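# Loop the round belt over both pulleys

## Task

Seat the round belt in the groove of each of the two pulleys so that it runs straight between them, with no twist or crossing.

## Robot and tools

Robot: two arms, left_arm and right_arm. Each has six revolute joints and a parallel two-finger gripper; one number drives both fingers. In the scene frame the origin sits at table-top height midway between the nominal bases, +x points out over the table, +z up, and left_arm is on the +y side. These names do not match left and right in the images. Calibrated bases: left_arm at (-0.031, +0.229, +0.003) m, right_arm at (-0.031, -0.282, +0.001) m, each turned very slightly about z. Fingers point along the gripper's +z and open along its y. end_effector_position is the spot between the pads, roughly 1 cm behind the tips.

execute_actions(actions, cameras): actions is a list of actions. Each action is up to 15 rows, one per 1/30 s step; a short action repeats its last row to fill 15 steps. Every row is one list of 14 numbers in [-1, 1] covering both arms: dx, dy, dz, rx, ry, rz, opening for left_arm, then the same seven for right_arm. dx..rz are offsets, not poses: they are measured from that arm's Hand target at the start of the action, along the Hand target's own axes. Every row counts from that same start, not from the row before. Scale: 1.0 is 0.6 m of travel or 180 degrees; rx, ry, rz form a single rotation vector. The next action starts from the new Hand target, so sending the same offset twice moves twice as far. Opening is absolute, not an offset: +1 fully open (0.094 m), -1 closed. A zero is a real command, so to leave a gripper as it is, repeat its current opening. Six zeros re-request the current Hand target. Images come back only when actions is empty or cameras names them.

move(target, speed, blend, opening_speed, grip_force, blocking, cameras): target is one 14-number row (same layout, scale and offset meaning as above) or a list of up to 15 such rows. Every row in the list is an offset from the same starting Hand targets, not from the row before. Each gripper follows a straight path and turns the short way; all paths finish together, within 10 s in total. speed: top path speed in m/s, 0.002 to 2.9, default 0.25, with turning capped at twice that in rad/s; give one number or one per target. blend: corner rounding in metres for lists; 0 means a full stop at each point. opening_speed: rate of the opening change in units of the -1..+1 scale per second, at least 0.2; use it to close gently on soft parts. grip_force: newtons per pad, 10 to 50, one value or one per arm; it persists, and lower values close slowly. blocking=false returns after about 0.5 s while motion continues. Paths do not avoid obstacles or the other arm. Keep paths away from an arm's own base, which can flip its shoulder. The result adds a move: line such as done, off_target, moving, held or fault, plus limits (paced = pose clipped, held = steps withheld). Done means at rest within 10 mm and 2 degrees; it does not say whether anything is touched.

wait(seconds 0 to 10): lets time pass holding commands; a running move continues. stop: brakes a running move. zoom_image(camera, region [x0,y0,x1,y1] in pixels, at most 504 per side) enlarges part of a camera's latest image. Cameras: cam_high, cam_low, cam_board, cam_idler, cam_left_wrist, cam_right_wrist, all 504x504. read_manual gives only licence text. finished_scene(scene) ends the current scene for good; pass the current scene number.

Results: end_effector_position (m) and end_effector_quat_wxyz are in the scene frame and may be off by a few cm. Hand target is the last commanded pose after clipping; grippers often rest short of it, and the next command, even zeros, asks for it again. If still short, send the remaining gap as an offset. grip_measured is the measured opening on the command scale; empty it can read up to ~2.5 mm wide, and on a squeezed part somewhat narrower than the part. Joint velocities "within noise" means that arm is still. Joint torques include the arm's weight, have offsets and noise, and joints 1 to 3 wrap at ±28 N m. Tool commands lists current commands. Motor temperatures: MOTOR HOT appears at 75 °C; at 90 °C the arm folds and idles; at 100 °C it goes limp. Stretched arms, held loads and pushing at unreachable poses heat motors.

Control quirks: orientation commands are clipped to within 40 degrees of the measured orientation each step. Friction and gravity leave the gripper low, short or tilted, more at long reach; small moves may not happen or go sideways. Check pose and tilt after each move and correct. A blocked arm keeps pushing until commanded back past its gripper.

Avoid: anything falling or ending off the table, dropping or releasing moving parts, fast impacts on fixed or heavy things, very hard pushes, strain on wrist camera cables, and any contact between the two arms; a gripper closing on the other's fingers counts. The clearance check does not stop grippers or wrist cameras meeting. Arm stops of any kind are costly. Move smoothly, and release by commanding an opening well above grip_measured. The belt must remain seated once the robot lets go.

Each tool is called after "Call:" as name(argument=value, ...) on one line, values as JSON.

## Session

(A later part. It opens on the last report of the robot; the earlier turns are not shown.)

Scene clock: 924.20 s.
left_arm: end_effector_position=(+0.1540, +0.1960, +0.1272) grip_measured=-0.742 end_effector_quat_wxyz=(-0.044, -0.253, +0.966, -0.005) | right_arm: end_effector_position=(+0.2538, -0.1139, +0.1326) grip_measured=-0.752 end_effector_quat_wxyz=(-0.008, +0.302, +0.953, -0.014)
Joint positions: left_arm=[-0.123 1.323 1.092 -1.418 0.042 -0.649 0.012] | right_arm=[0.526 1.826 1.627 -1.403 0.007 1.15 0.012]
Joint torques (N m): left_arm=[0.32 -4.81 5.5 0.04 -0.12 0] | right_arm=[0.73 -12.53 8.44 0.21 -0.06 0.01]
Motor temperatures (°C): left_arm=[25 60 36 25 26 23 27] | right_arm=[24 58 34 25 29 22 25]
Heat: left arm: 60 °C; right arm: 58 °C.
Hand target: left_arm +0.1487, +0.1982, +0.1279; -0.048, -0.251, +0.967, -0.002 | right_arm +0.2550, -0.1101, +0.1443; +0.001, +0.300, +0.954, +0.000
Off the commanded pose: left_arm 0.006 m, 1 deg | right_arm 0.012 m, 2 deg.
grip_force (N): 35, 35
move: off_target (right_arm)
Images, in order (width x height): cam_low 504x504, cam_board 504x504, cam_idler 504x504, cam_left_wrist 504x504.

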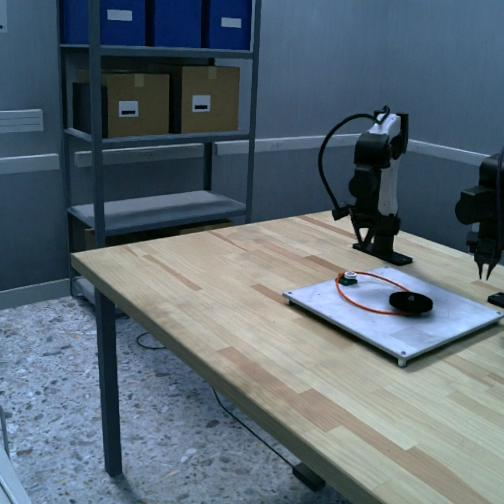

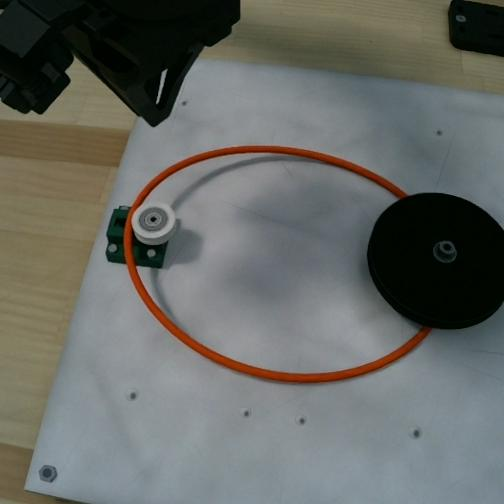

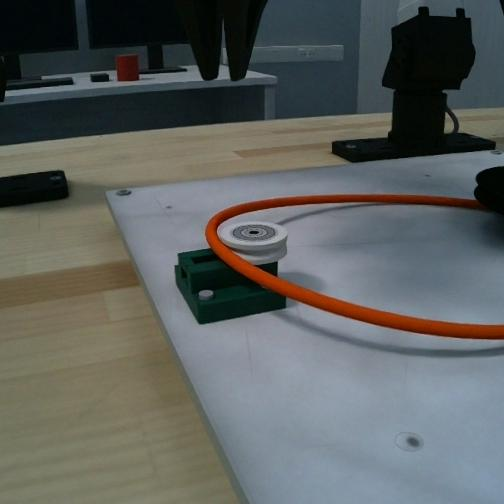

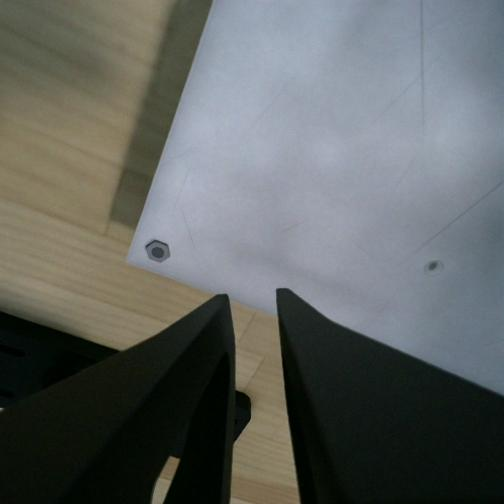

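Call:
zoom_image(camera="cam_low", region=[380, 280, 440, 324])

Call:
zoom_image(camera="cam_idler", region=[404, 150, 504, 250])

Call:
wait(seconds=0.1, cameras=["cam_high"])

Call:
zoom_image(camera="cam_high", region=[200, 200, 400, 400])

Scaled by 8.400 from the camera's 504x504 image, which has a finer 720x720 frame.

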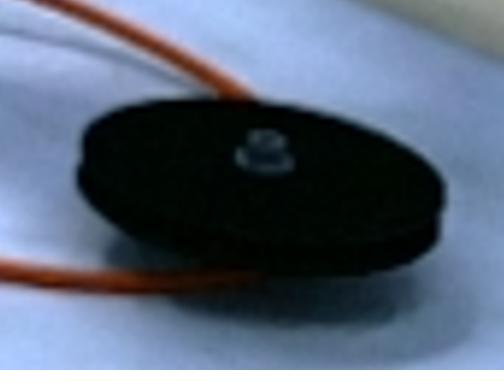

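Scaled by 5.040 from the camera's 504x504 image, which has a finer 720x720 frame.

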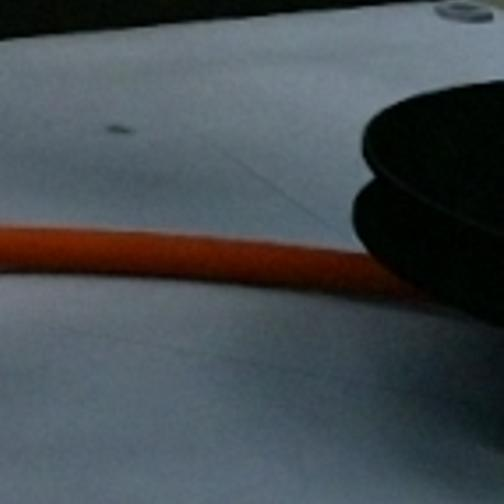

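Scene clock: 942.33 s.
left_arm: end_effector_position=(+0.1540, +0.1960, +0.1272) grip_measured=-0.742 end_effector_quat_wxyz=(-0.044, -0.253, +0.966, -0.005) | right_arm: end_effector_position=(+0.2537, -0.1140, +0.1326) grip_measured=-0.752 end_effector_quat_wxyz=(-0.008, +0.302, +0.953, -0.014)
Joint positions: left_arm=[-0.123 1.323 1.092 -1.418 0.042 -0.649 0.012] | right_arm=[0.526 1.826 1.627 -1.403 0.007 1.15 0.012]
Joint torques (N m): left_arm=[0.28 -4.77 5.48 0.04 -0.11 0] | right_arm=[0.51 -12.52 8.23 0.23 -0.05 0.01]
Motor temperatures (°C): left_arm=[25 56 36 24 25 23 27] | right_arm=[24 57 36 25 28 22 24]
Heat: left arm: 56 °C; right arm: 57 °C.
Hand target: left_arm +0.1487, +0.1982, +0.1279; -0.048, -0.251, +0.967, -0.002 | right_arm +0.2550, -0.1101, +0.1443; +0.001, +0.300, +0.954, +0.000
Tool commands: left_gripper/opening=-0.74 right_gripper/opening=-0.75
Off the commanded pose: left_arm 0.006 m, 1 deg | right_arm 0.012 m, 2 deg.
grip_force (N): 35, 35
wait: 0.10 s; at rest from the start
Images, in order (width x height): cam_high 504x504.

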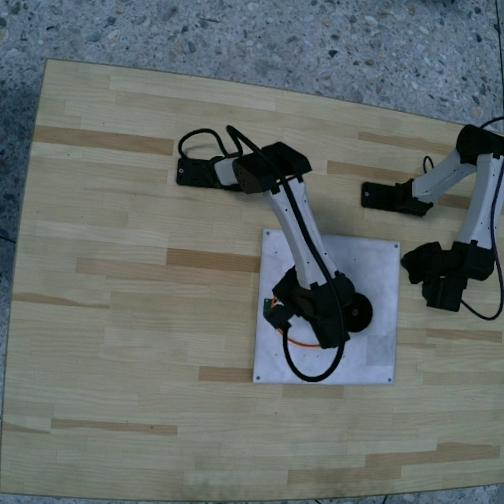

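Scaled by 2.520 from the camera's 504x504 image, which has a finer 720x720 frame.

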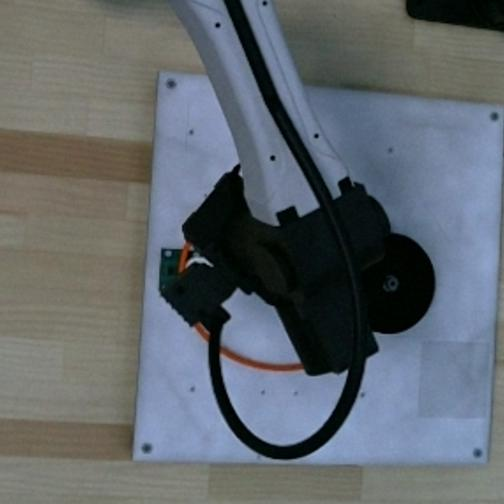

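Call:
execute_actions(actions=[], cameras=["cam_low","cam_board","cam_idler"])

Call:
zoom_image(camera="cam_low", region=[300, 235, 500, 375])

Call:
zoom_image(camera="cam_board", region=[100, 150, 504, 450])

Scene clock: 976.53 s.
left_arm: end_effector_position=(+0.1540, +0.1960, +0.1272) grip_measured=-0.742 end_effector_quat_wxyz=(-0.044, -0.253, +0.966, -0.005) | right_arm: end_effector_position=(+0.2537, -0.1140, +0.1326) grip_measured=-0.752 end_effector_quat_wxyz=(-0.008, +0.302, +0.953, -0.014)
Joint positions: left_arm=[-0.123 1.323 1.092 -1.418 0.042 -0.649 0.012] | right_arm=[0.526 1.826 1.627 -1.403 0.007 1.15 0.012]
Joint velocities: within noise
Joint torques (N m): left_arm=[0.31 -4.79 5.5 0.04 -0.11 -0.01] | right_arm=[0.65 -12.75 8.4 0.27 -0.03 -0.05]
Motor temperatures (°C): left_arm=[25 52 37 24 25 23 27] | right_arm=[24 57 38 25 27 22 24]
Heat: left arm: 52 °C; right arm: 57 °C.
Hand target: left_arm +0.1487, +0.1982, +0.1279; -0.048, -0.251, +0.967, -0.002 | right_arm +0.2550, -0.1101, +0.1443; +0.001, +0.300, +0.954, +0.000
Tool commands: left_gripper/opening=-0.74 right_gripper/opening=-0.75
Off the commanded pose: left_arm 0.006 m, 1 deg | right_arm 0.012 m, 2 deg.
grip_force (N): 35, 35
Images, in order (width x height): cam_low 504x504, cam_board 504x504, cam_idler 504x504.

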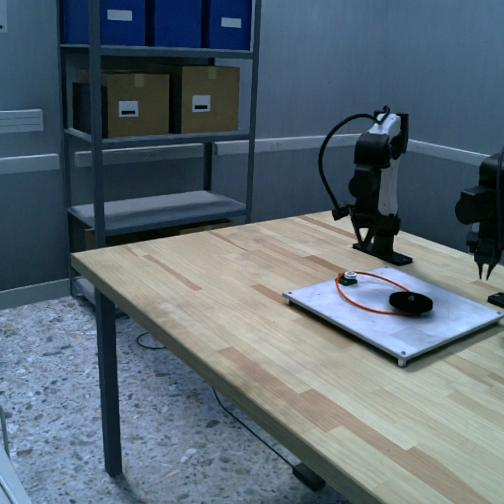

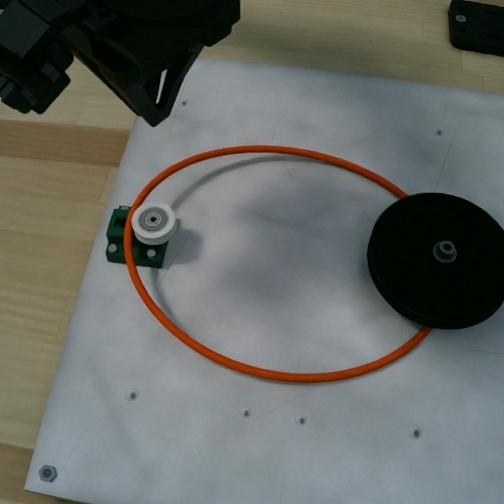

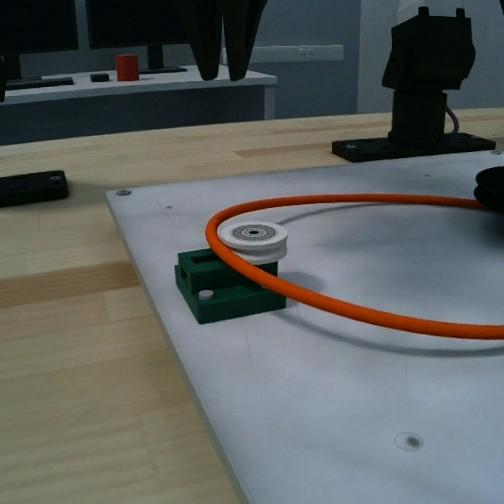

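Scaled by 2.520 from the camera's 504x504 image, which has a finer 720x720 frame.

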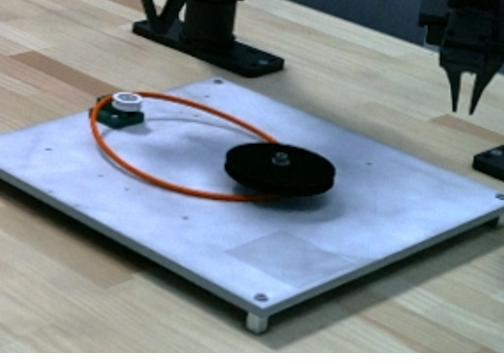

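Scaled by 1.248 from the camera's 504x504 image, which has a finer 720x720 frame.

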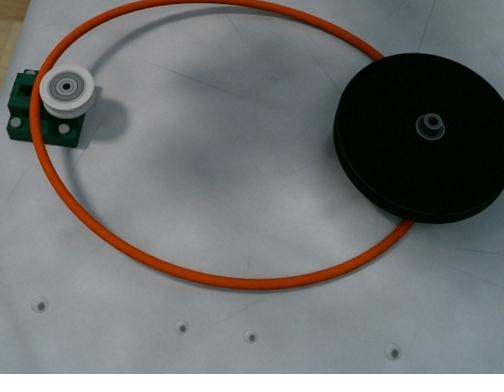

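Call:
move(target=[0, 0, 0, 0, 0, 0.467, -0.5, 0.1, -0.1, -0.05, 0, 0, 0, -0.75])

Scene clock: 1027.60 s.
left_arm: end_effector_position=(+0.1538, +0.1960, +0.1272) grip_measured=-0.502 end_effector_quat_wxyz=(-0.030, +0.457, +0.888, -0.033) | right_arm: end_effector_position=(+0.1773, -0.1234, +0.1712) grip_measured=-0.752 end_effector_quat_wxyz=(+0.002, +0.299, +0.954, -0.003)
Joint positions: left_arm=[-0.123 1.323 1.092 -1.419 0.042 0.814 0.023] | right_arm=[0.645 1.547 1.468 -1.495 0.007 1.263 0.012]
Joint torques (N m): left_arm=[0.29 -4.78 5.57 0.03 -0.05 0.04] | right_arm=[0.75 -9.94 4.9 0.25 -0.02 0]
Motor temperatures (°C): left_arm=[25 49 37 23 25 23 26] | right_arm=[24 58 38 25 27 22 24]
Heat: left arm: 49 °C; right arm: 58 °C.
Hand target: left_arm +0.1487, +0.1982, +0.1279; -0.035, +0.460, +0.886, -0.033 | right_arm +0.1714, -0.1248, +0.1742; +0.001, +0.300, +0.954, +0.000
Off the commanded pose: left_arm 0.006 m, 1 deg | right_arm 0.007 m, 0 deg.
grip_force (N): 35, 35
move: done

Call:
move(target=[-0.373, 0.172, 0.04, 0, 0, 0, -0.5, 0, 0, 0, 0, 0, 0, -0.75], cameras=["cam_board", "cam_left_wrist"])

Scene clock: 1038.53 s.
left_arm: end_effector_position=(+0.3588, +0.0766, +0.0882) grip_measured=-0.502 end_effector_quat_wxyz=(-0.031, +0.464, +0.885, -0.027) | right_arm: end_effector_position=(+0.1773, -0.1234, +0.1712) grip_measured=-0.752 end_effector_quat_wxyz=(+0.002, +0.299, +0.954, -0.003)
Joint positions: left_arm=[-0.339 2.24 2.049 -1.448 0.046 0.613 0.023] | right_arm=[0.645 1.547 1.468 -1.495 0.007 1.263 0.012]
Joint torques (N m): left_arm=[-0.36 -9.51 8.34 0.04 0.08 -0.2] | right_arm=[0.58 -9.73 4.92 0.25 -0.01 0.02]
Motor temperatures (°C): left_arm=[25 49 37 23 25 23 26] | right_arm=[24 57 37 25 27 22 24]
Heat: left arm: 49 °C; right arm: 57 °C.
Hand target: left_arm +0.3590, +0.0737, +0.0878; -0.034, +0.460, +0.887, -0.033 | right_arm +0.1714, -0.1248, +0.1742; +0.001, +0.300, +0.954, +0.000
Off the commanded pose: left_arm 0.003 m, 1 deg | right_arm 0.007 m, 0 deg.
grip_force (N): 35, 35
move: done
Images, in order (width x height): cam_board 504x504, cam_left_wrist 504x504.

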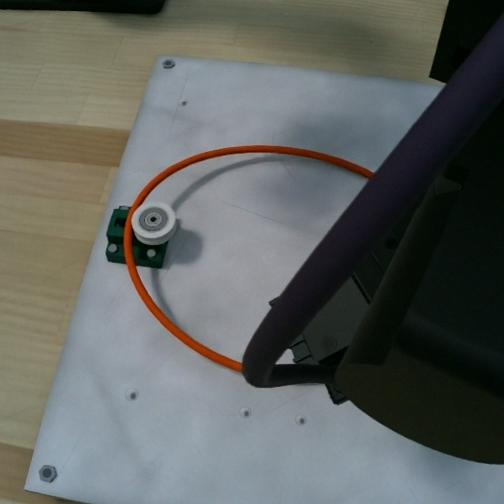

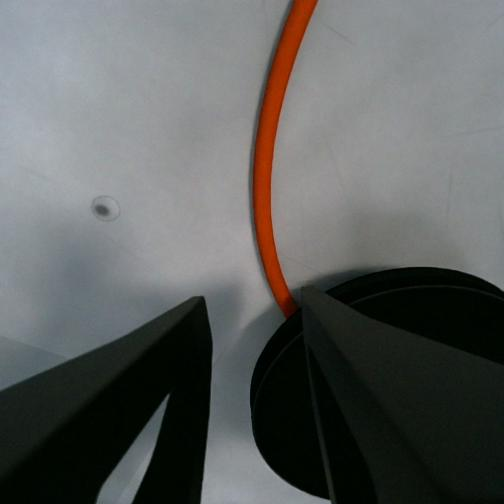

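Call:
move(target=[0, 0, 0.08, 0, 0, 0, -0.7, 0, 0, 0, 0, 0, 0, -0.75], speed=0.12, cameras=["cam_left_wrist"])

Scene clock: 1045.93 s.
left_arm: end_effector_position=(+0.3548, +0.0766, +0.0452) grip_measured=-0.698 end_effector_quat_wxyz=(-0.035, +0.462, +0.886, -0.028) | right_arm: end_effector_position=(+0.1773, -0.1234, +0.1712) grip_measured=-0.752 end_effector_quat_wxyz=(+0.002, +0.299, +0.954, -0.003)
Joint positions: left_arm=[-0.342 2.24 1.877 -1.285 0.047 0.607 0.014] | right_arm=[0.645 1.547 1.468 -1.495 0.007 1.263 0.012]
Joint torques (N m): left_arm=[-0.65 -10.03 5.44 0.3 0.09 -0.18] | right_arm=[0.7 -9.59 5.05 0.29 0.01 0.01]
Motor temperatures (°C): left_arm=[25 52 37 23 25 23 26] | right_arm=[24 56 36 25 27 22 24]
Heat: left arm: 52 °C; right arm: 56 °C.
Hand target: left_arm +0.3546, +0.0723, +0.0401; -0.034, +0.460, +0.886, -0.033 | right_arm +0.1714, -0.1248, +0.1742; +0.001, +0.300, +0.954, +0.000
Off the commanded pose: left_arm 0.007 m, 1 deg | right_arm 0.007 m, 0 deg.
grip_force (N): 35, 35
move: done
Images, in order (width x height): cam_left_wrist 504x504.

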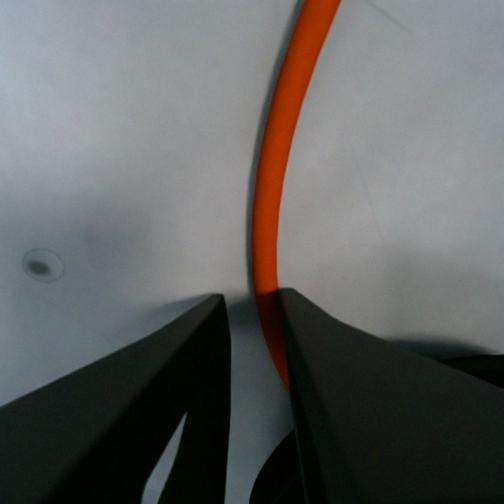

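Call:
move(target=[[0, -0.013, 0, 0, 0, 0, -0.6, 0, 0, 0, 0, 0, 0, -0.75],[0, -0.013, 0.01, 0, 0, 0, -0.6, 0, 0, 0, 0, 0, 0, -0.75],[0, -0.013, 0.01, 0, 0, 0, -1, 0, 0, 0, 0, 0, 0, -0.75]], speed=0.1, cameras=["cam_left_wrist"])

Scene clock: 1056.87 s.
left_arm: end_effector_position=(+0.3573, +0.0739, +0.0412) grip_measured=-0.893 end_effector_quat_wxyz=(-0.024, +0.458, +0.888, -0.021) | right_arm: end_effector_position=(+0.1773, -0.1234, +0.1712) grip_measured=-0.752 end_effector_quat_wxyz=(+0.002, +0.299, +0.954, -0.003)
Joint positions: left_arm=[-0.35 2.23 1.846 -1.24 0.036 0.588 0.005] | right_arm=[0.645 1.547 1.468 -1.495 0.007 1.263 0.012]
Joint torques (N m): left_arm=[-1.42 -10.52 3.81 0.24 0.21 -0.16] | right_arm=[0.47 -9.7 5.15 0.27 -0.04 0.05]
Motor temperatures (°C): left_arm=[25 57 37 23 25 23 26] | right_arm=[24 55 36 25 27 22 24]
Heat: left arm: 57 °C; right arm: 55 °C.
Hand target: left_arm +0.3477, +0.0677, +0.0348; -0.034, +0.460, +0.886, -0.033 | right_arm +0.1714, -0.1248, +0.1742; +0.001, +0.300, +0.954, +0.000
Off the commanded pose: left_arm 0.013 m, 2 deg | right_arm 0.007 m, 0 deg.
grip_force (N): 35, 35
move: off_target (left_arm); target 3's new opening was sent with left_arm's hand 0.011 m and 1 deg from that target
Images, in order (width x height): cam_left_wrist 504x504.

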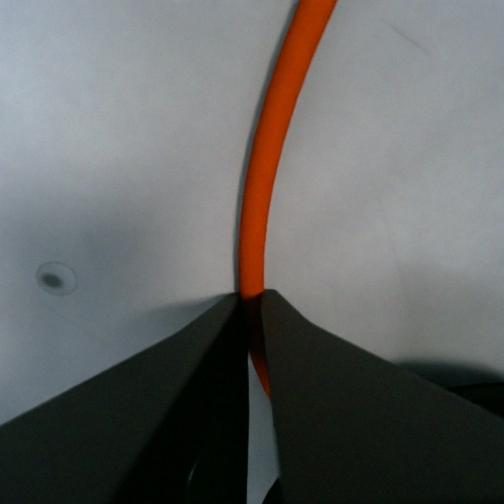

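Call:
move(target=[[0.002, 0.076, -0.02, 0, 0, 0, -1, 0, 0, 0, 0, 0, 0, -0.75],[0.1025, 0.106, -0.045, 0, 0, -0.139, -1, 0, 0, 0, 0, 0, 0, -0.75]], speed=0.12, blend=0.02, cameras=["cam_board","cam_left_wrist","cam_low","cam_idler"])

Call:
zoom_image(camera="cam_low", region=[300, 235, 500, 375])

Scene clock: 1073.07 s.
left_arm: end_effector_position=(+0.3573, +0.1446, +0.0436) grip_measured=-0.894 end_effector_quat_wxyz=(-0.070, +0.267, +0.960, -0.044) | right_arm: end_effector_position=(+0.1773, -0.1234, +0.1712) grip_measured=-0.752 end_effector_quat_wxyz=(+0.002, +0.299, +0.954, -0.003)
Joint positions: left_arm=[-0.167 2.241 1.863 -1.341 0.076 0.366 0.005] | right_arm=[0.645 1.547 1.468 -1.495 0.007 1.263 0.012]
Joint torques (N m): left_arm=[1.37 -14.09 5.52 0.23 -0.35 -0.22] | right_arm=[0.62 -9.58 4.96 0.31 -0.06 0.04]
Motor temperatures (°C): left_arm=[25 64 36 23 25 23 27] | right_arm=[24 55 35 25 26 22 24]
Heat: left arm: 64 °C; right arm: 55 °C.
Hand target: left_arm +0.3666, +0.1552, +0.0578; -0.041, +0.258, +0.965, -0.025 | right_arm +0.1714, -0.1248, +0.1742; +0.001, +0.300, +0.954, +0.000
Off the commanded pose: left_arm 0.020 m, 4 deg | right_arm 0.007 m, 0 deg.
grip_force (N): 35, 35
move: off_target (left_arm)
Images, in order (width x height): cam_low 504x504, cam_board 504x504, cam_idler 504x504, cam_left_wrist 504x504.

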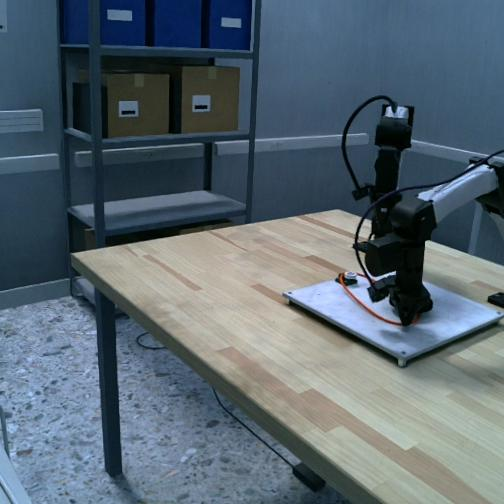

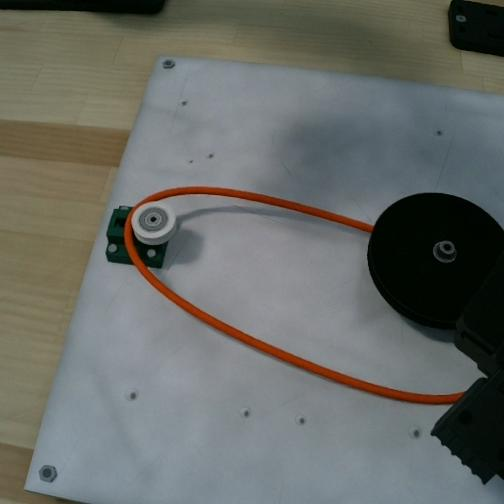

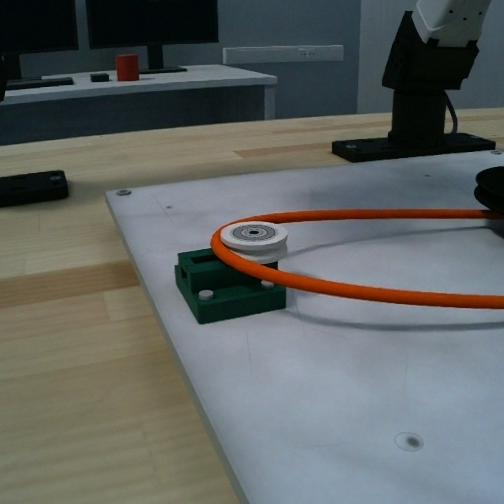

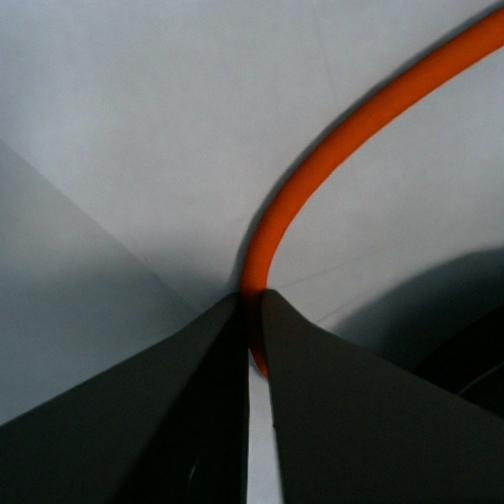

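Scaled by 2.520 from the camera's 504x504 image, which has a finer 720x720 frame.

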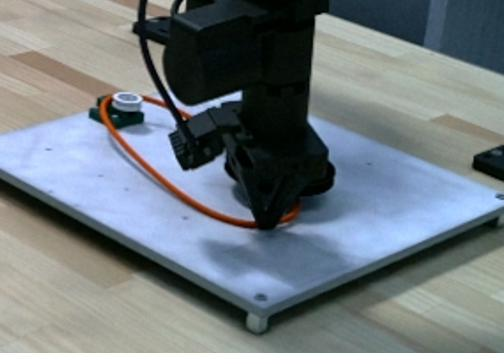

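Call:
move(target=[[0.087, 0.02, -0.033, 0, 0, -0.139, -1, 0, 0, 0, 0, 0, 0, -0.75],[0.155, -0.015, -0.03, 0, 0, -0.25, -1, 0, 0, 0, 0, 0, 0, -0.75]], speed=0.12, blend=0.02, cameras=["cam_board","cam_left_wrist","cam_low"])

Call:
zoom_image(camera="cam_low", region=[300, 235, 500, 375])

Scene clock: 1084.27 s.
left_arm: end_effector_position=(+0.2882, +0.1718, +0.0686) grip_measured=-0.894 end_effector_quat_wxyz=(-0.062, -0.115, +0.990, -0.046) | right_arm: end_effector_position=(+0.1773, -0.1234, +0.1712) grip_measured=-0.752 end_effector_quat_wxyz=(+0.002, +0.299, +0.954, -0.003)
Joint positions: left_arm=[-0.099 1.886 1.435 -1.22 0.119 -0.34 0.005] | right_arm=[0.645 1.547 1.468 -1.495 0.007 1.263 0.012]
Joint torques (N m): left_arm=[2.03 -11.99 5.82 -0.19 -0.82 -0.25] | right_arm=[0.69 -9.68 4.89 0.31 -0.04 0.05]
Motor temperatures (°C): left_arm=[25 72 35 23 25 23 27] | right_arm=[24 54 35 25 26 22 24]
Heat: left arm: 72 °C; right arm: 54 °C.
Hand target: left_arm +0.2835, +0.1943, +0.0825; -0.047, -0.131, +0.990, -0.007 | right_arm +0.1714, -0.1248, +0.1742; +0.001, +0.300, +0.954, +0.000
Off the commanded pose: left_arm 0.027 m, 5 deg | right_arm 0.007 m, 0 deg.
grip_force (N): 35, 35
move: off_target (left_arm)
Images, in order (width x height): cam_low 504x504, cam_board 504x504, cam_left_wrist 504x504.

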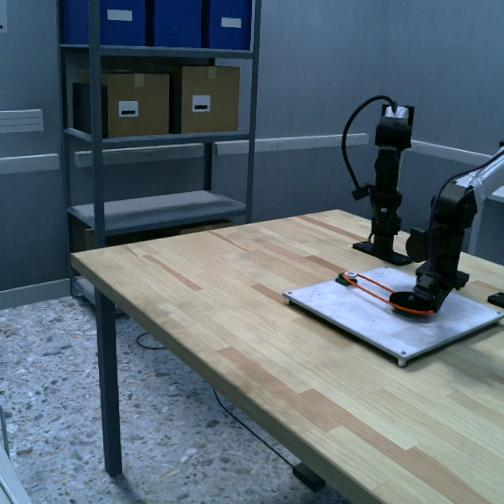

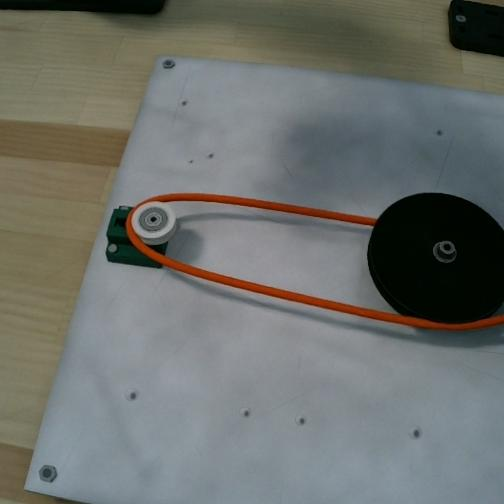

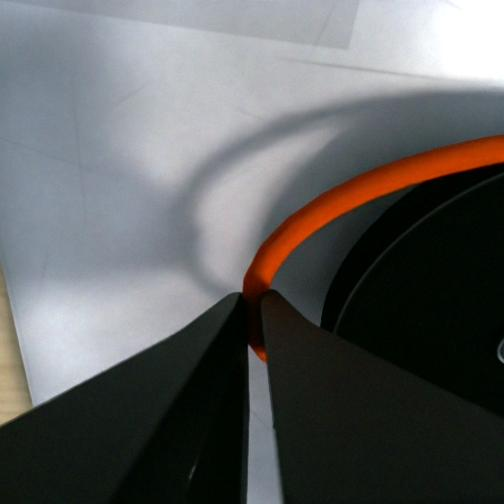

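Scaled by 2.520 from the camera's 504x504 image, which has a finer 720x720 frame.

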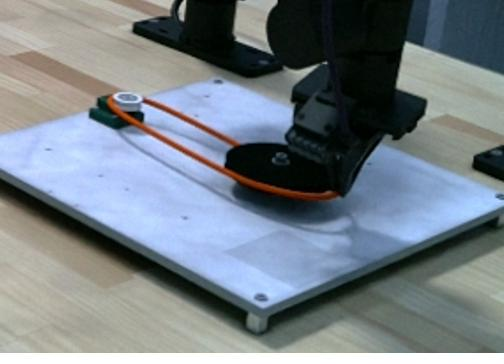

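Call:
move(target=[[0.086, -0.013, 0.01, 0, 0, -0.15, -1, 0, 0, 0, 0, 0, 0, -0.75]], speed=0.12, cameras=["cam_board","cam_low"])

Call:
zoom_image(camera="cam_low", region=[350, 255, 460, 335])

Scene clock: 1100.30 s.
left_arm: end_effector_position=(+0.2525, +0.1542, +0.0760) grip_measured=-0.894 end_effector_quat_wxyz=(-0.045, -0.348, +0.936, -0.041) | right_arm: end_effector_position=(+0.1773, -0.1234, +0.1712) grip_measured=-0.752 end_effector_quat_wxyz=(+0.002, +0.299, +0.954, -0.003)
Joint positions: left_arm=[-0.174 1.704 1.244 -1.145 0.118 -0.899 0.005] | right_arm=[0.645 1.547 1.468 -1.495 0.007 1.263 0.012]
Joint torques (N m): left_arm=[0.55 -9.28 4.98 -0.38 -0.76 -0.24] | right_arm=[0.58 -9.7 4.9 0.34 -0.03 0.07]
Motor temperatures (°C): left_arm=[25 73 36 23 26 23 27] | right_arm=[24 54 34 25 26 22 24]
Heat: left arm: 73 °C; right arm: 54 °C.
Hand target: left_arm +0.2353, +0.1733, +0.0814; -0.048, -0.359, +0.932, +0.004 | right_arm +0.1714, -0.1248, +0.1742; +0.001, +0.300, +0.954, +0.000
Off the commanded pose: left_arm 0.026 m, 5 deg | right_arm 0.007 m, 0 deg.
grip_force (N): 35, 35
move: off_target (left_arm)
Images, in order (width x height): cam_low 504x504, cam_board 504x504.

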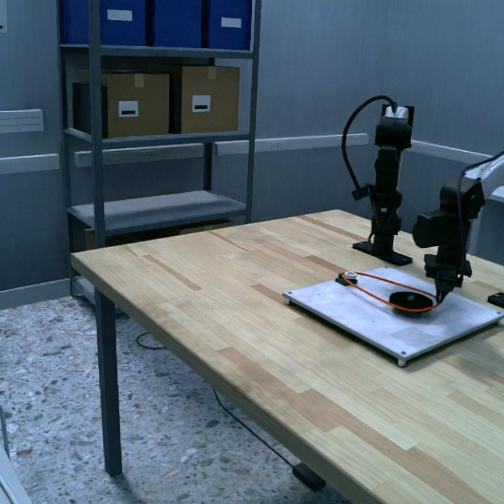

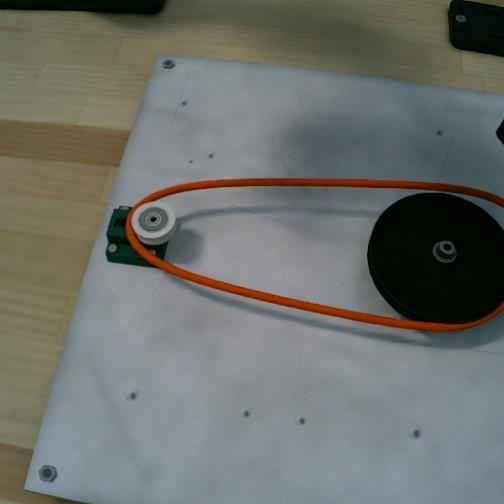

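Scaled by 4.582 from the camera's 504x504 image, which has a finer 720x720 frame.

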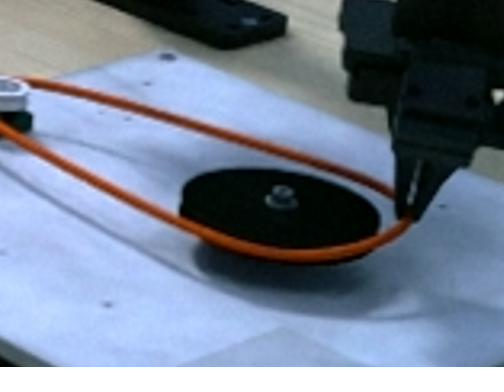

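Call:
move(target=[[0.0, -0.012, 0.024, 0, 0, 0, -1, 0, 0, 0, 0, 0, 0, -0.75]], speed=0.1, cameras=["cam_board","cam_low","cam_left_wrist"])

Call:
zoom_image(camera="cam_low", region=[350, 255, 460, 335])

Scene clock: 1111.87 s.
left_arm: end_effector_position=(+0.2518, +0.1507, +0.0696) grip_measured=-0.894 end_effector_quat_wxyz=(-0.042, -0.349, +0.935, -0.042) | right_arm: end_effector_position=(+0.1773, -0.1234, +0.1712) grip_measured=-0.752 end_effector_quat_wxyz=(+0.002, +0.299, +0.954, -0.003)
Joint positions: left_arm=[-0.187 1.704 1.218 -1.112 0.116 -0.915 0.005] | right_arm=[0.645 1.547 1.468 -1.495 0.007 1.263 0.012]
Joint torques (N m): left_arm=[0.21 -7.19 4.98 -0.18 -0.76 -0.27] | right_arm=[0.44 -9.69 5 0.3 -0.04 0.05]
Motor temperatures (°C): left_arm=[25 69 36 23 26 23 27] | right_arm=[24 53 34 25 26 22 24]
Heat: left arm: 69 °C; right arm: 53 °C.
Hand target: left_arm +0.2389, +0.1676, +0.0668; -0.048, -0.359, +0.932, +0.004 | right_arm +0.1714, -0.1248, +0.1742; +0.001, +0.300, +0.954, +0.000
Off the commanded pose: left_arm 0.021 m, 5 deg | right_arm 0.007 m, 0 deg.
grip_force (N): 35, 35
move: off_target (left_arm)
Images, in order (width x height): cam_low 504x504, cam_board 504x504, cam_left_wrist 504x504.

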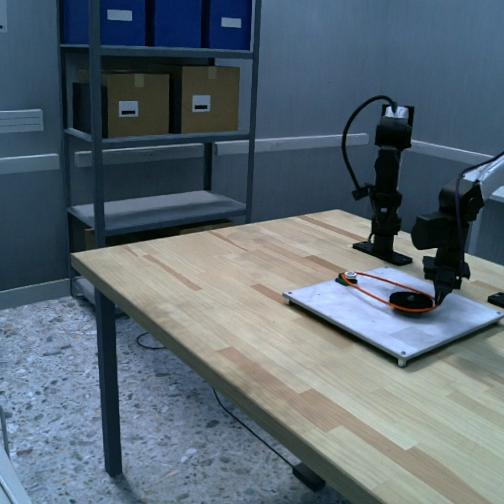

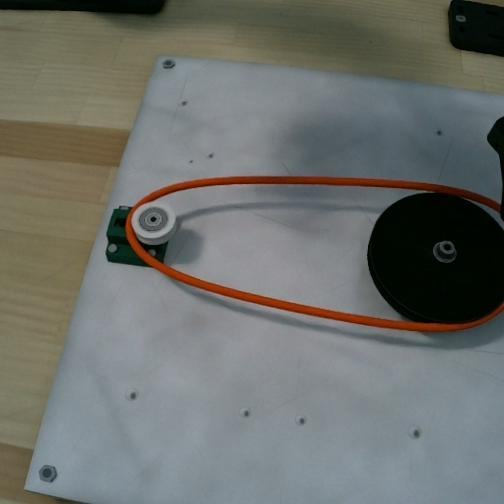

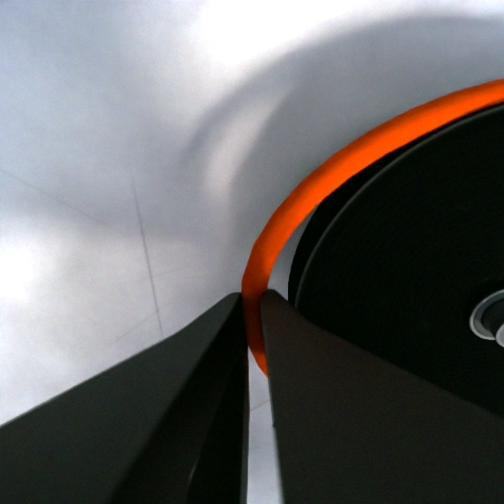

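Scaled by 4.582 from the camera's 504x504 image, which has a finer 720x720 frame.

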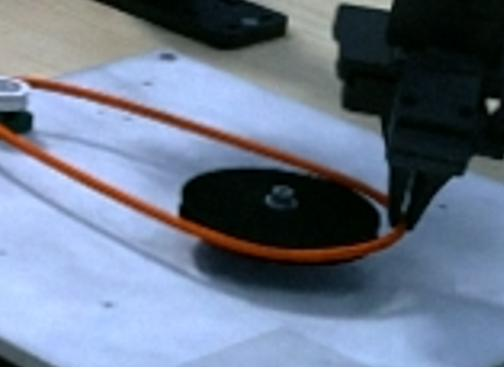

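Call:
move(target=[[0.0, -0.014, 0.008, 0, 0, 0, -1, 0, 0, 0, 0, 0, 0, -0.75]], speed=0.1, cameras=["cam_idler","cam_low","cam_left_wrist"])

Call:
zoom_image(camera="cam_low", region=[350, 255, 460, 335])

Call:
zoom_image(camera="cam_idler", region=[404, 150, 504, 250])

Scene clock: 1122.20 s.
left_arm: end_effector_position=(+0.2516, +0.1475, +0.0666) grip_measured=-0.894 end_effector_quat_wxyz=(-0.043, -0.350, +0.935, -0.037) | right_arm: end_effector_position=(+0.1773, -0.1234, +0.1712) grip_measured=-0.752 end_effector_quat_wxyz=(+0.002, +0.299, +0.954, -0.003)
Joint positions: left_arm=[-0.202 1.714 1.218 -1.107 0.108 -0.932 0.005] | right_arm=[0.645 1.547 1.468 -1.495 0.007 1.263 0.012]
Joint torques (N m): left_arm=[0.02 -5.85 5.98 -0.08 -0.68 -0.24] | right_arm=[0.72 -9.72 4.94 0.32 0.01 0.02]
Motor temperatures (°C): left_arm=[25 65 35 23 26 23 27] | right_arm=[24 53 34 25 26 22 24]
Heat: left arm: 65 °C; right arm: 53 °C.
Hand target: left_arm +0.2440, +0.1611, +0.0617; -0.048, -0.359, +0.932, +0.004 | right_arm +0.1714, -0.1248, +0.1742; +0.001, +0.300, +0.954, +0.000
Off the commanded pose: left_arm 0.016 m, 5 deg | right_arm 0.007 m, 0 deg.
grip_force (N): 35, 35
move: off_target (left_arm)
Images, in order (width x height): cam_low 504x504, cam_idler 504x504, cam_left_wrist 504x504.

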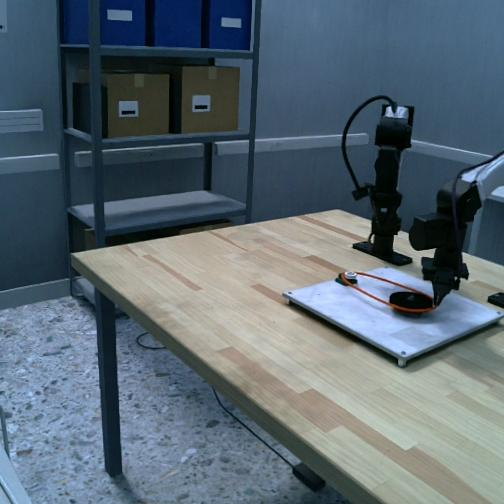

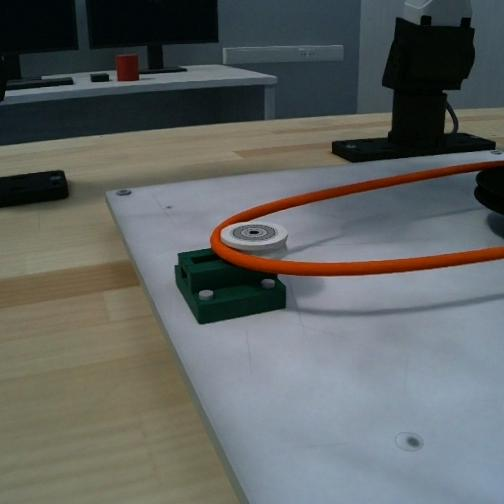

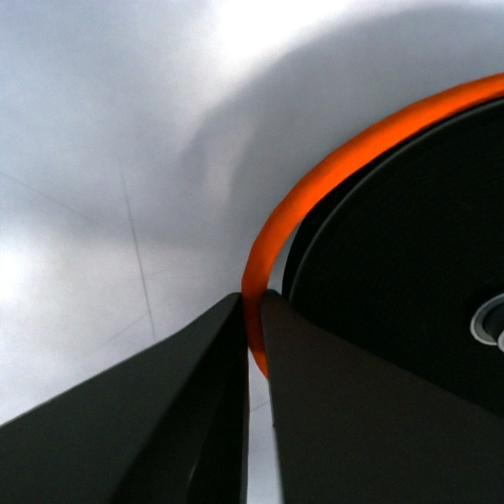

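Scaled by 4.582 from the camera's 504x504 image, which has a finer 720x720 frame.

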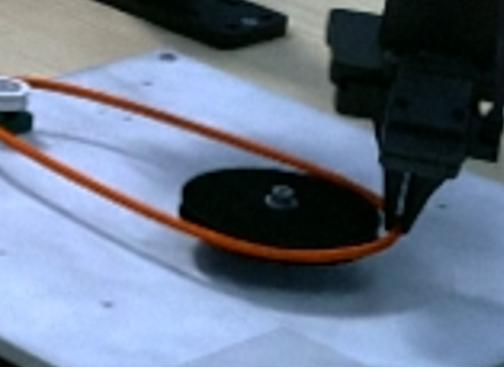

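Scaled by 5.040 from the camera's 504x504 image, which has a finer 720x720 frame.

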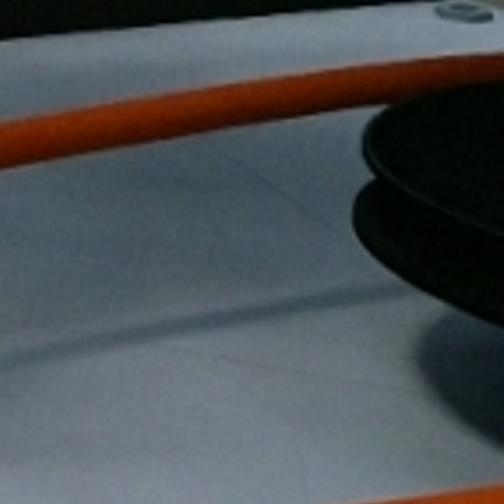

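Call:
move(target=[[0.0, -0.0, 0.018, 0, 0, 0, -1, 0, 0, 0, 0, 0, 0, -0.75]], speed=0.1, cameras=["cam_idler","cam_low","cam_left_wrist"])

Call:
zoom_image(camera="cam_low", region=[350, 255, 460, 335])

Call:
zoom_image(camera="cam_idler", region=[404, 150, 504, 250])

Scene clock: 1130.67 s.
left_arm: end_effector_position=(+0.2516, +0.1479, +0.0585) grip_measured=-0.894 end_effector_quat_wxyz=(-0.042, -0.351, +0.935, -0.035) | right_arm: end_effector_position=(+0.1773, -0.1234, +0.1712) grip_measured=-0.752 end_effector_quat_wxyz=(+0.002, +0.299, +0.954, -0.003)
Joint positions: left_arm=[-0.203 1.722 1.194 -1.075 0.105 -0.934 0.005] | right_arm=[0.645 1.547 1.468 -1.495 0.007 1.263 0.012]
Joint torques (N m): left_arm=[-0.12 -5.81 4.97 0.02 -0.63 -0.25] | right_arm=[0.77 -9.77 4.93 0.29 -0.01 0.05]
Motor temperatures (°C): left_arm=[25 62 35 23 26 23 27] | right_arm=[24 53 34 25 26 22 23]
Heat: left arm: 62 °C; right arm: 53 °C.
Hand target: left_arm +0.2430, +0.1608, +0.0510; -0.048, -0.359, +0.932, +0.004 | right_arm +0.1714, -0.1248, +0.1742; +0.001, +0.300, +0.954, +0.000
Off the commanded pose: left_arm 0.017 m, 5 deg | right_arm 0.007 m, 0 deg.
grip_force (N): 35, 35
move: off_target (left_arm)
Images, in order (width x height): cam_low 504x504, cam_idler 504x504, cam_left_wrist 504x504.

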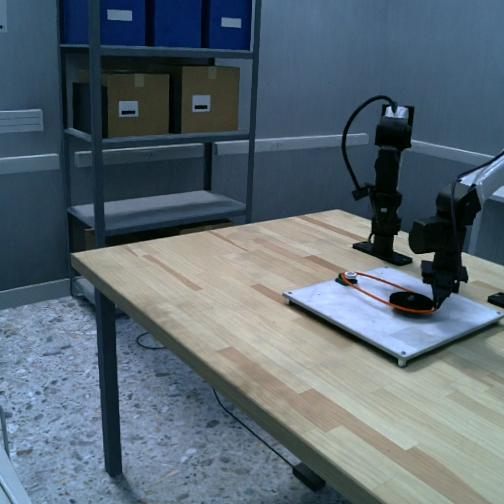

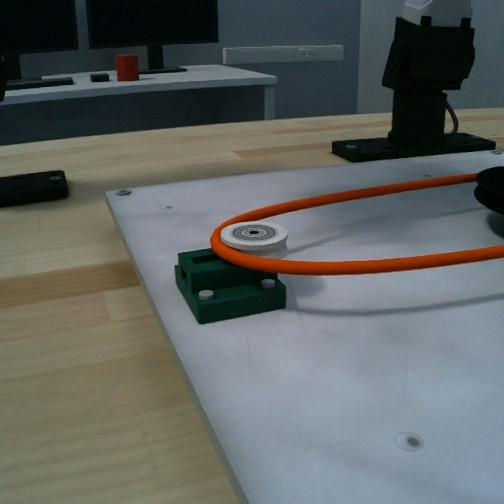

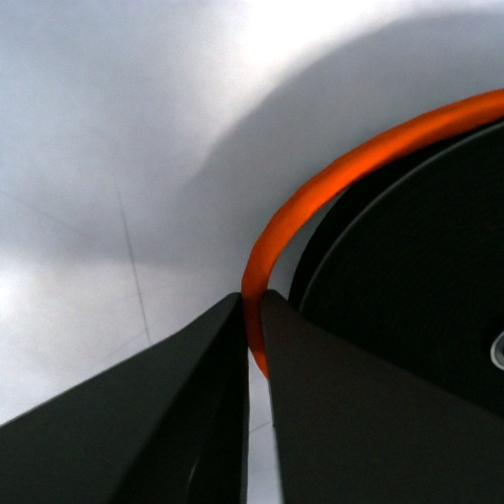

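Scaled by 4.582 from the camera's 504x504 image, which has a finer 720x720 frame.

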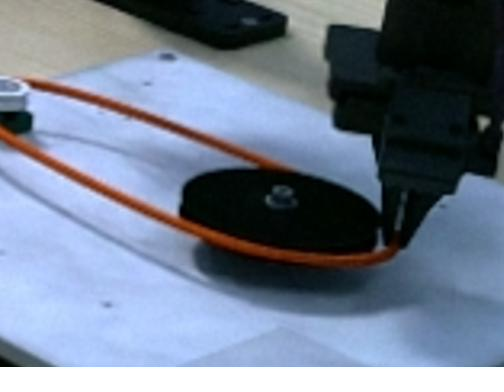

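Scaled by 5.040 from the camera's 504x504 image, which has a finer 720x720 frame.

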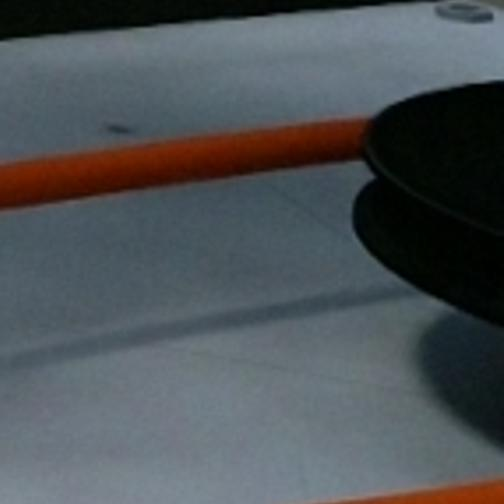

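Call:
move(target=[[0.0, -0.006, -0.005, 0, 0, 0, -1, 0, 0, 0, 0, 0, 0, -0.75]], speed=0.1, cameras=["cam_low"])

Call:
zoom_image(camera="cam_low", region=[370, 270, 450, 330])

Scene clock: 1137.77 s.
left_arm: end_effector_position=(+0.2512, +0.1476, +0.0569) grip_measured=-0.894 end_effector_quat_wxyz=(-0.042, -0.351, +0.935, -0.031) | right_arm: end_effector_position=(+0.1773, -0.1234, +0.1712) grip_measured=-0.752 end_effector_quat_wxyz=(+0.002, +0.299, +0.954, -0.003)
Joint positions: left_arm=[-0.208 1.727 1.194 -1.075 0.098 -0.94 0.005] | right_arm=[0.645 1.547 1.468 -1.495 0.007 1.263 0.012]
Joint torques (N m): left_arm=[-0.16 -5.59 6.79 -0.1 -0.57 -0.26] | right_arm=[0.58 -9.69 5.03 0.29 -0.01 0.09]
Motor temperatures (°C): left_arm=[25 60 35 23 26 23 27] | right_arm=[24 53 34 25 26 22 23]
Heat: left arm: 60 °C; right arm: 53 °C.
Hand target: left_arm +0.2458, +0.1582, +0.0539; -0.048, -0.359, +0.932, +0.004 | right_arm +0.1714, -0.1248, +0.1742; +0.001, +0.300, +0.954, +0.000
Off the commanded pose: left_arm 0.012 m, 4 deg | right_arm 0.007 m, 0 deg.
grip_force (N): 35, 35
move: off_target (left_arm)
Images, in order (width x height): cam_low 504x504.

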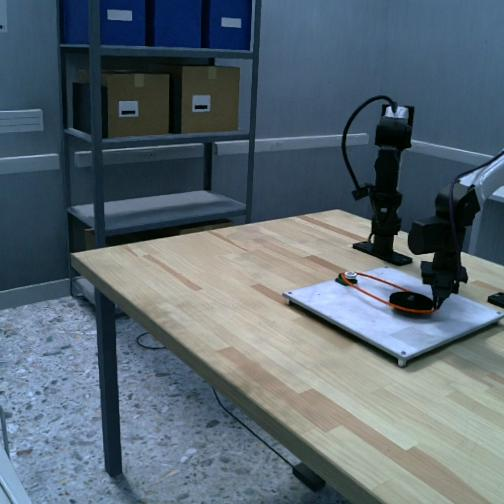

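Scaled by 6.300 from the camera's 504x504 image, which has a finer 720x720 frame.

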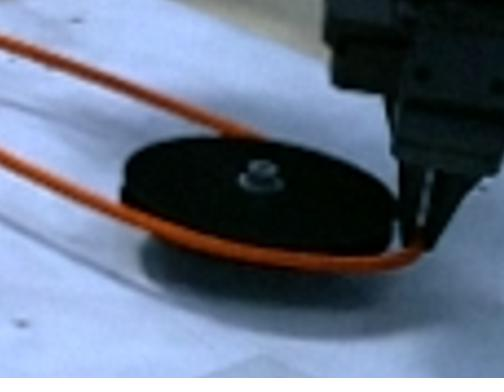

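Call:
move(target=[[0.0, -0.004, -0.018, 0, 0, 0, -1, 0, 0, 0, 0, 0, 0, -0.75]], speed=0.1, cameras=["cam_low","cam_idler"])

Call:
zoom_image(camera="cam_low", region=[370, 270, 450, 330])

Call:
zoom_image(camera="cam_idler", region=[404, 150, 504, 250])

Scene clock: 1147.07 s.
left_arm: end_effector_position=(+0.2527, +0.1477, +0.0644) grip_measured=-0.894 end_effector_quat_wxyz=(-0.042, -0.352, +0.935, -0.027) | right_arm: end_effector_position=(+0.1773, -0.1234, +0.1712) grip_measured=-0.752 end_effector_quat_wxyz=(+0.002, +0.299, +0.954, -0.003)
Joint positions: left_arm=[-0.21 1.727 1.225 -1.108 0.092 -0.943 0.005] | right_arm=[0.645 1.547 1.468 -1.495 0.007 1.263 0.012]
Joint torques (N m): left_arm=[-0.13 -5.78 7.88 -0.17 -0.5 -0.24] | right_arm=[0.5 -9.84 4.93 0.27 -0.03 0.07]
Motor temperatures (°C): left_arm=[25 57 36 23 26 23 27] | right_arm=[24 53 34 25 26 22 23]
Heat: left arm: 57 °C; right arm: 53 °C.
Hand target: left_arm +0.2483, +0.1568, +0.0645; -0.048, -0.359, +0.932, +0.004 | right_arm +0.1714, -0.1248, +0.1742; +0.001, +0.300, +0.954, +0.000
Off the commanded pose: left_arm 0.010 m, 4 deg | right_arm 0.007 m, 0 deg.
grip_force (N): 35, 35
move: off_target (left_arm)
Images, in order (width x height): cam_low 504x504, cam_idler 504x504.

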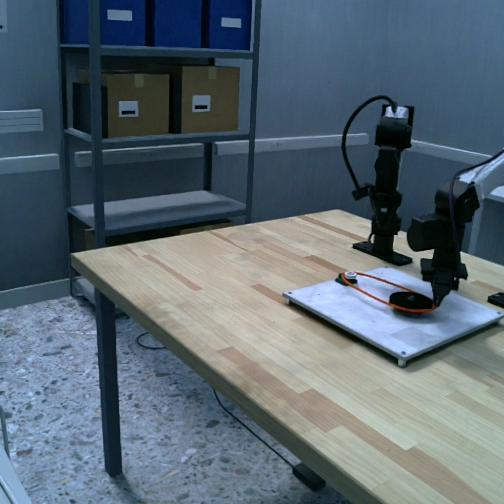

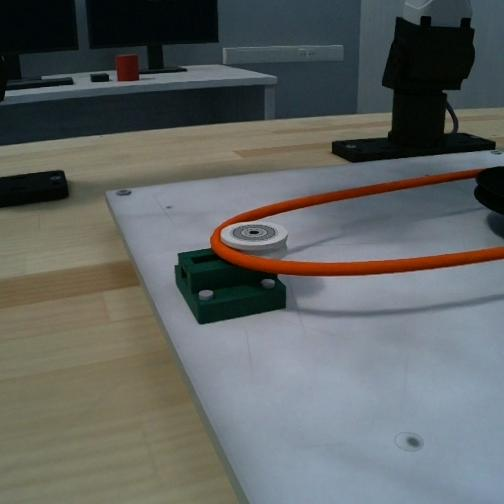

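Scaled by 6.300 from the camera's 504x504 image, which has a finer 720x720 frame.

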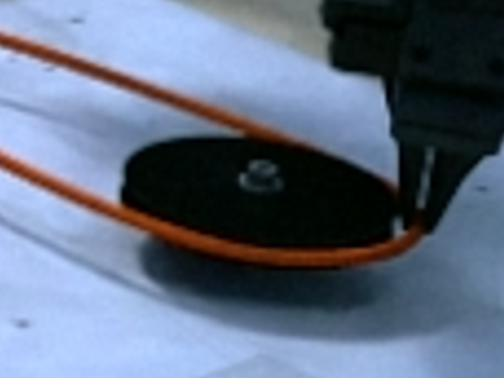

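Scaled by 5.040 from the camera's 504x504 image, which has a finer 720x720 frame.

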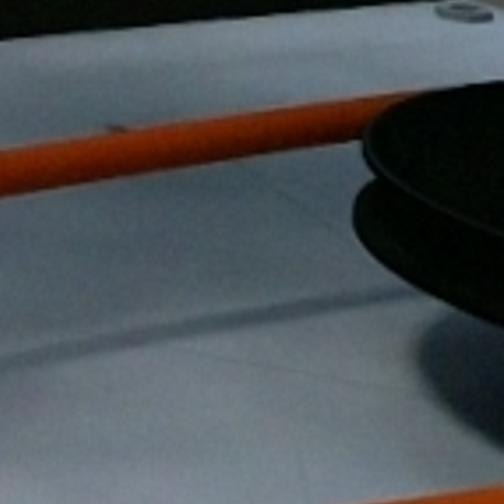

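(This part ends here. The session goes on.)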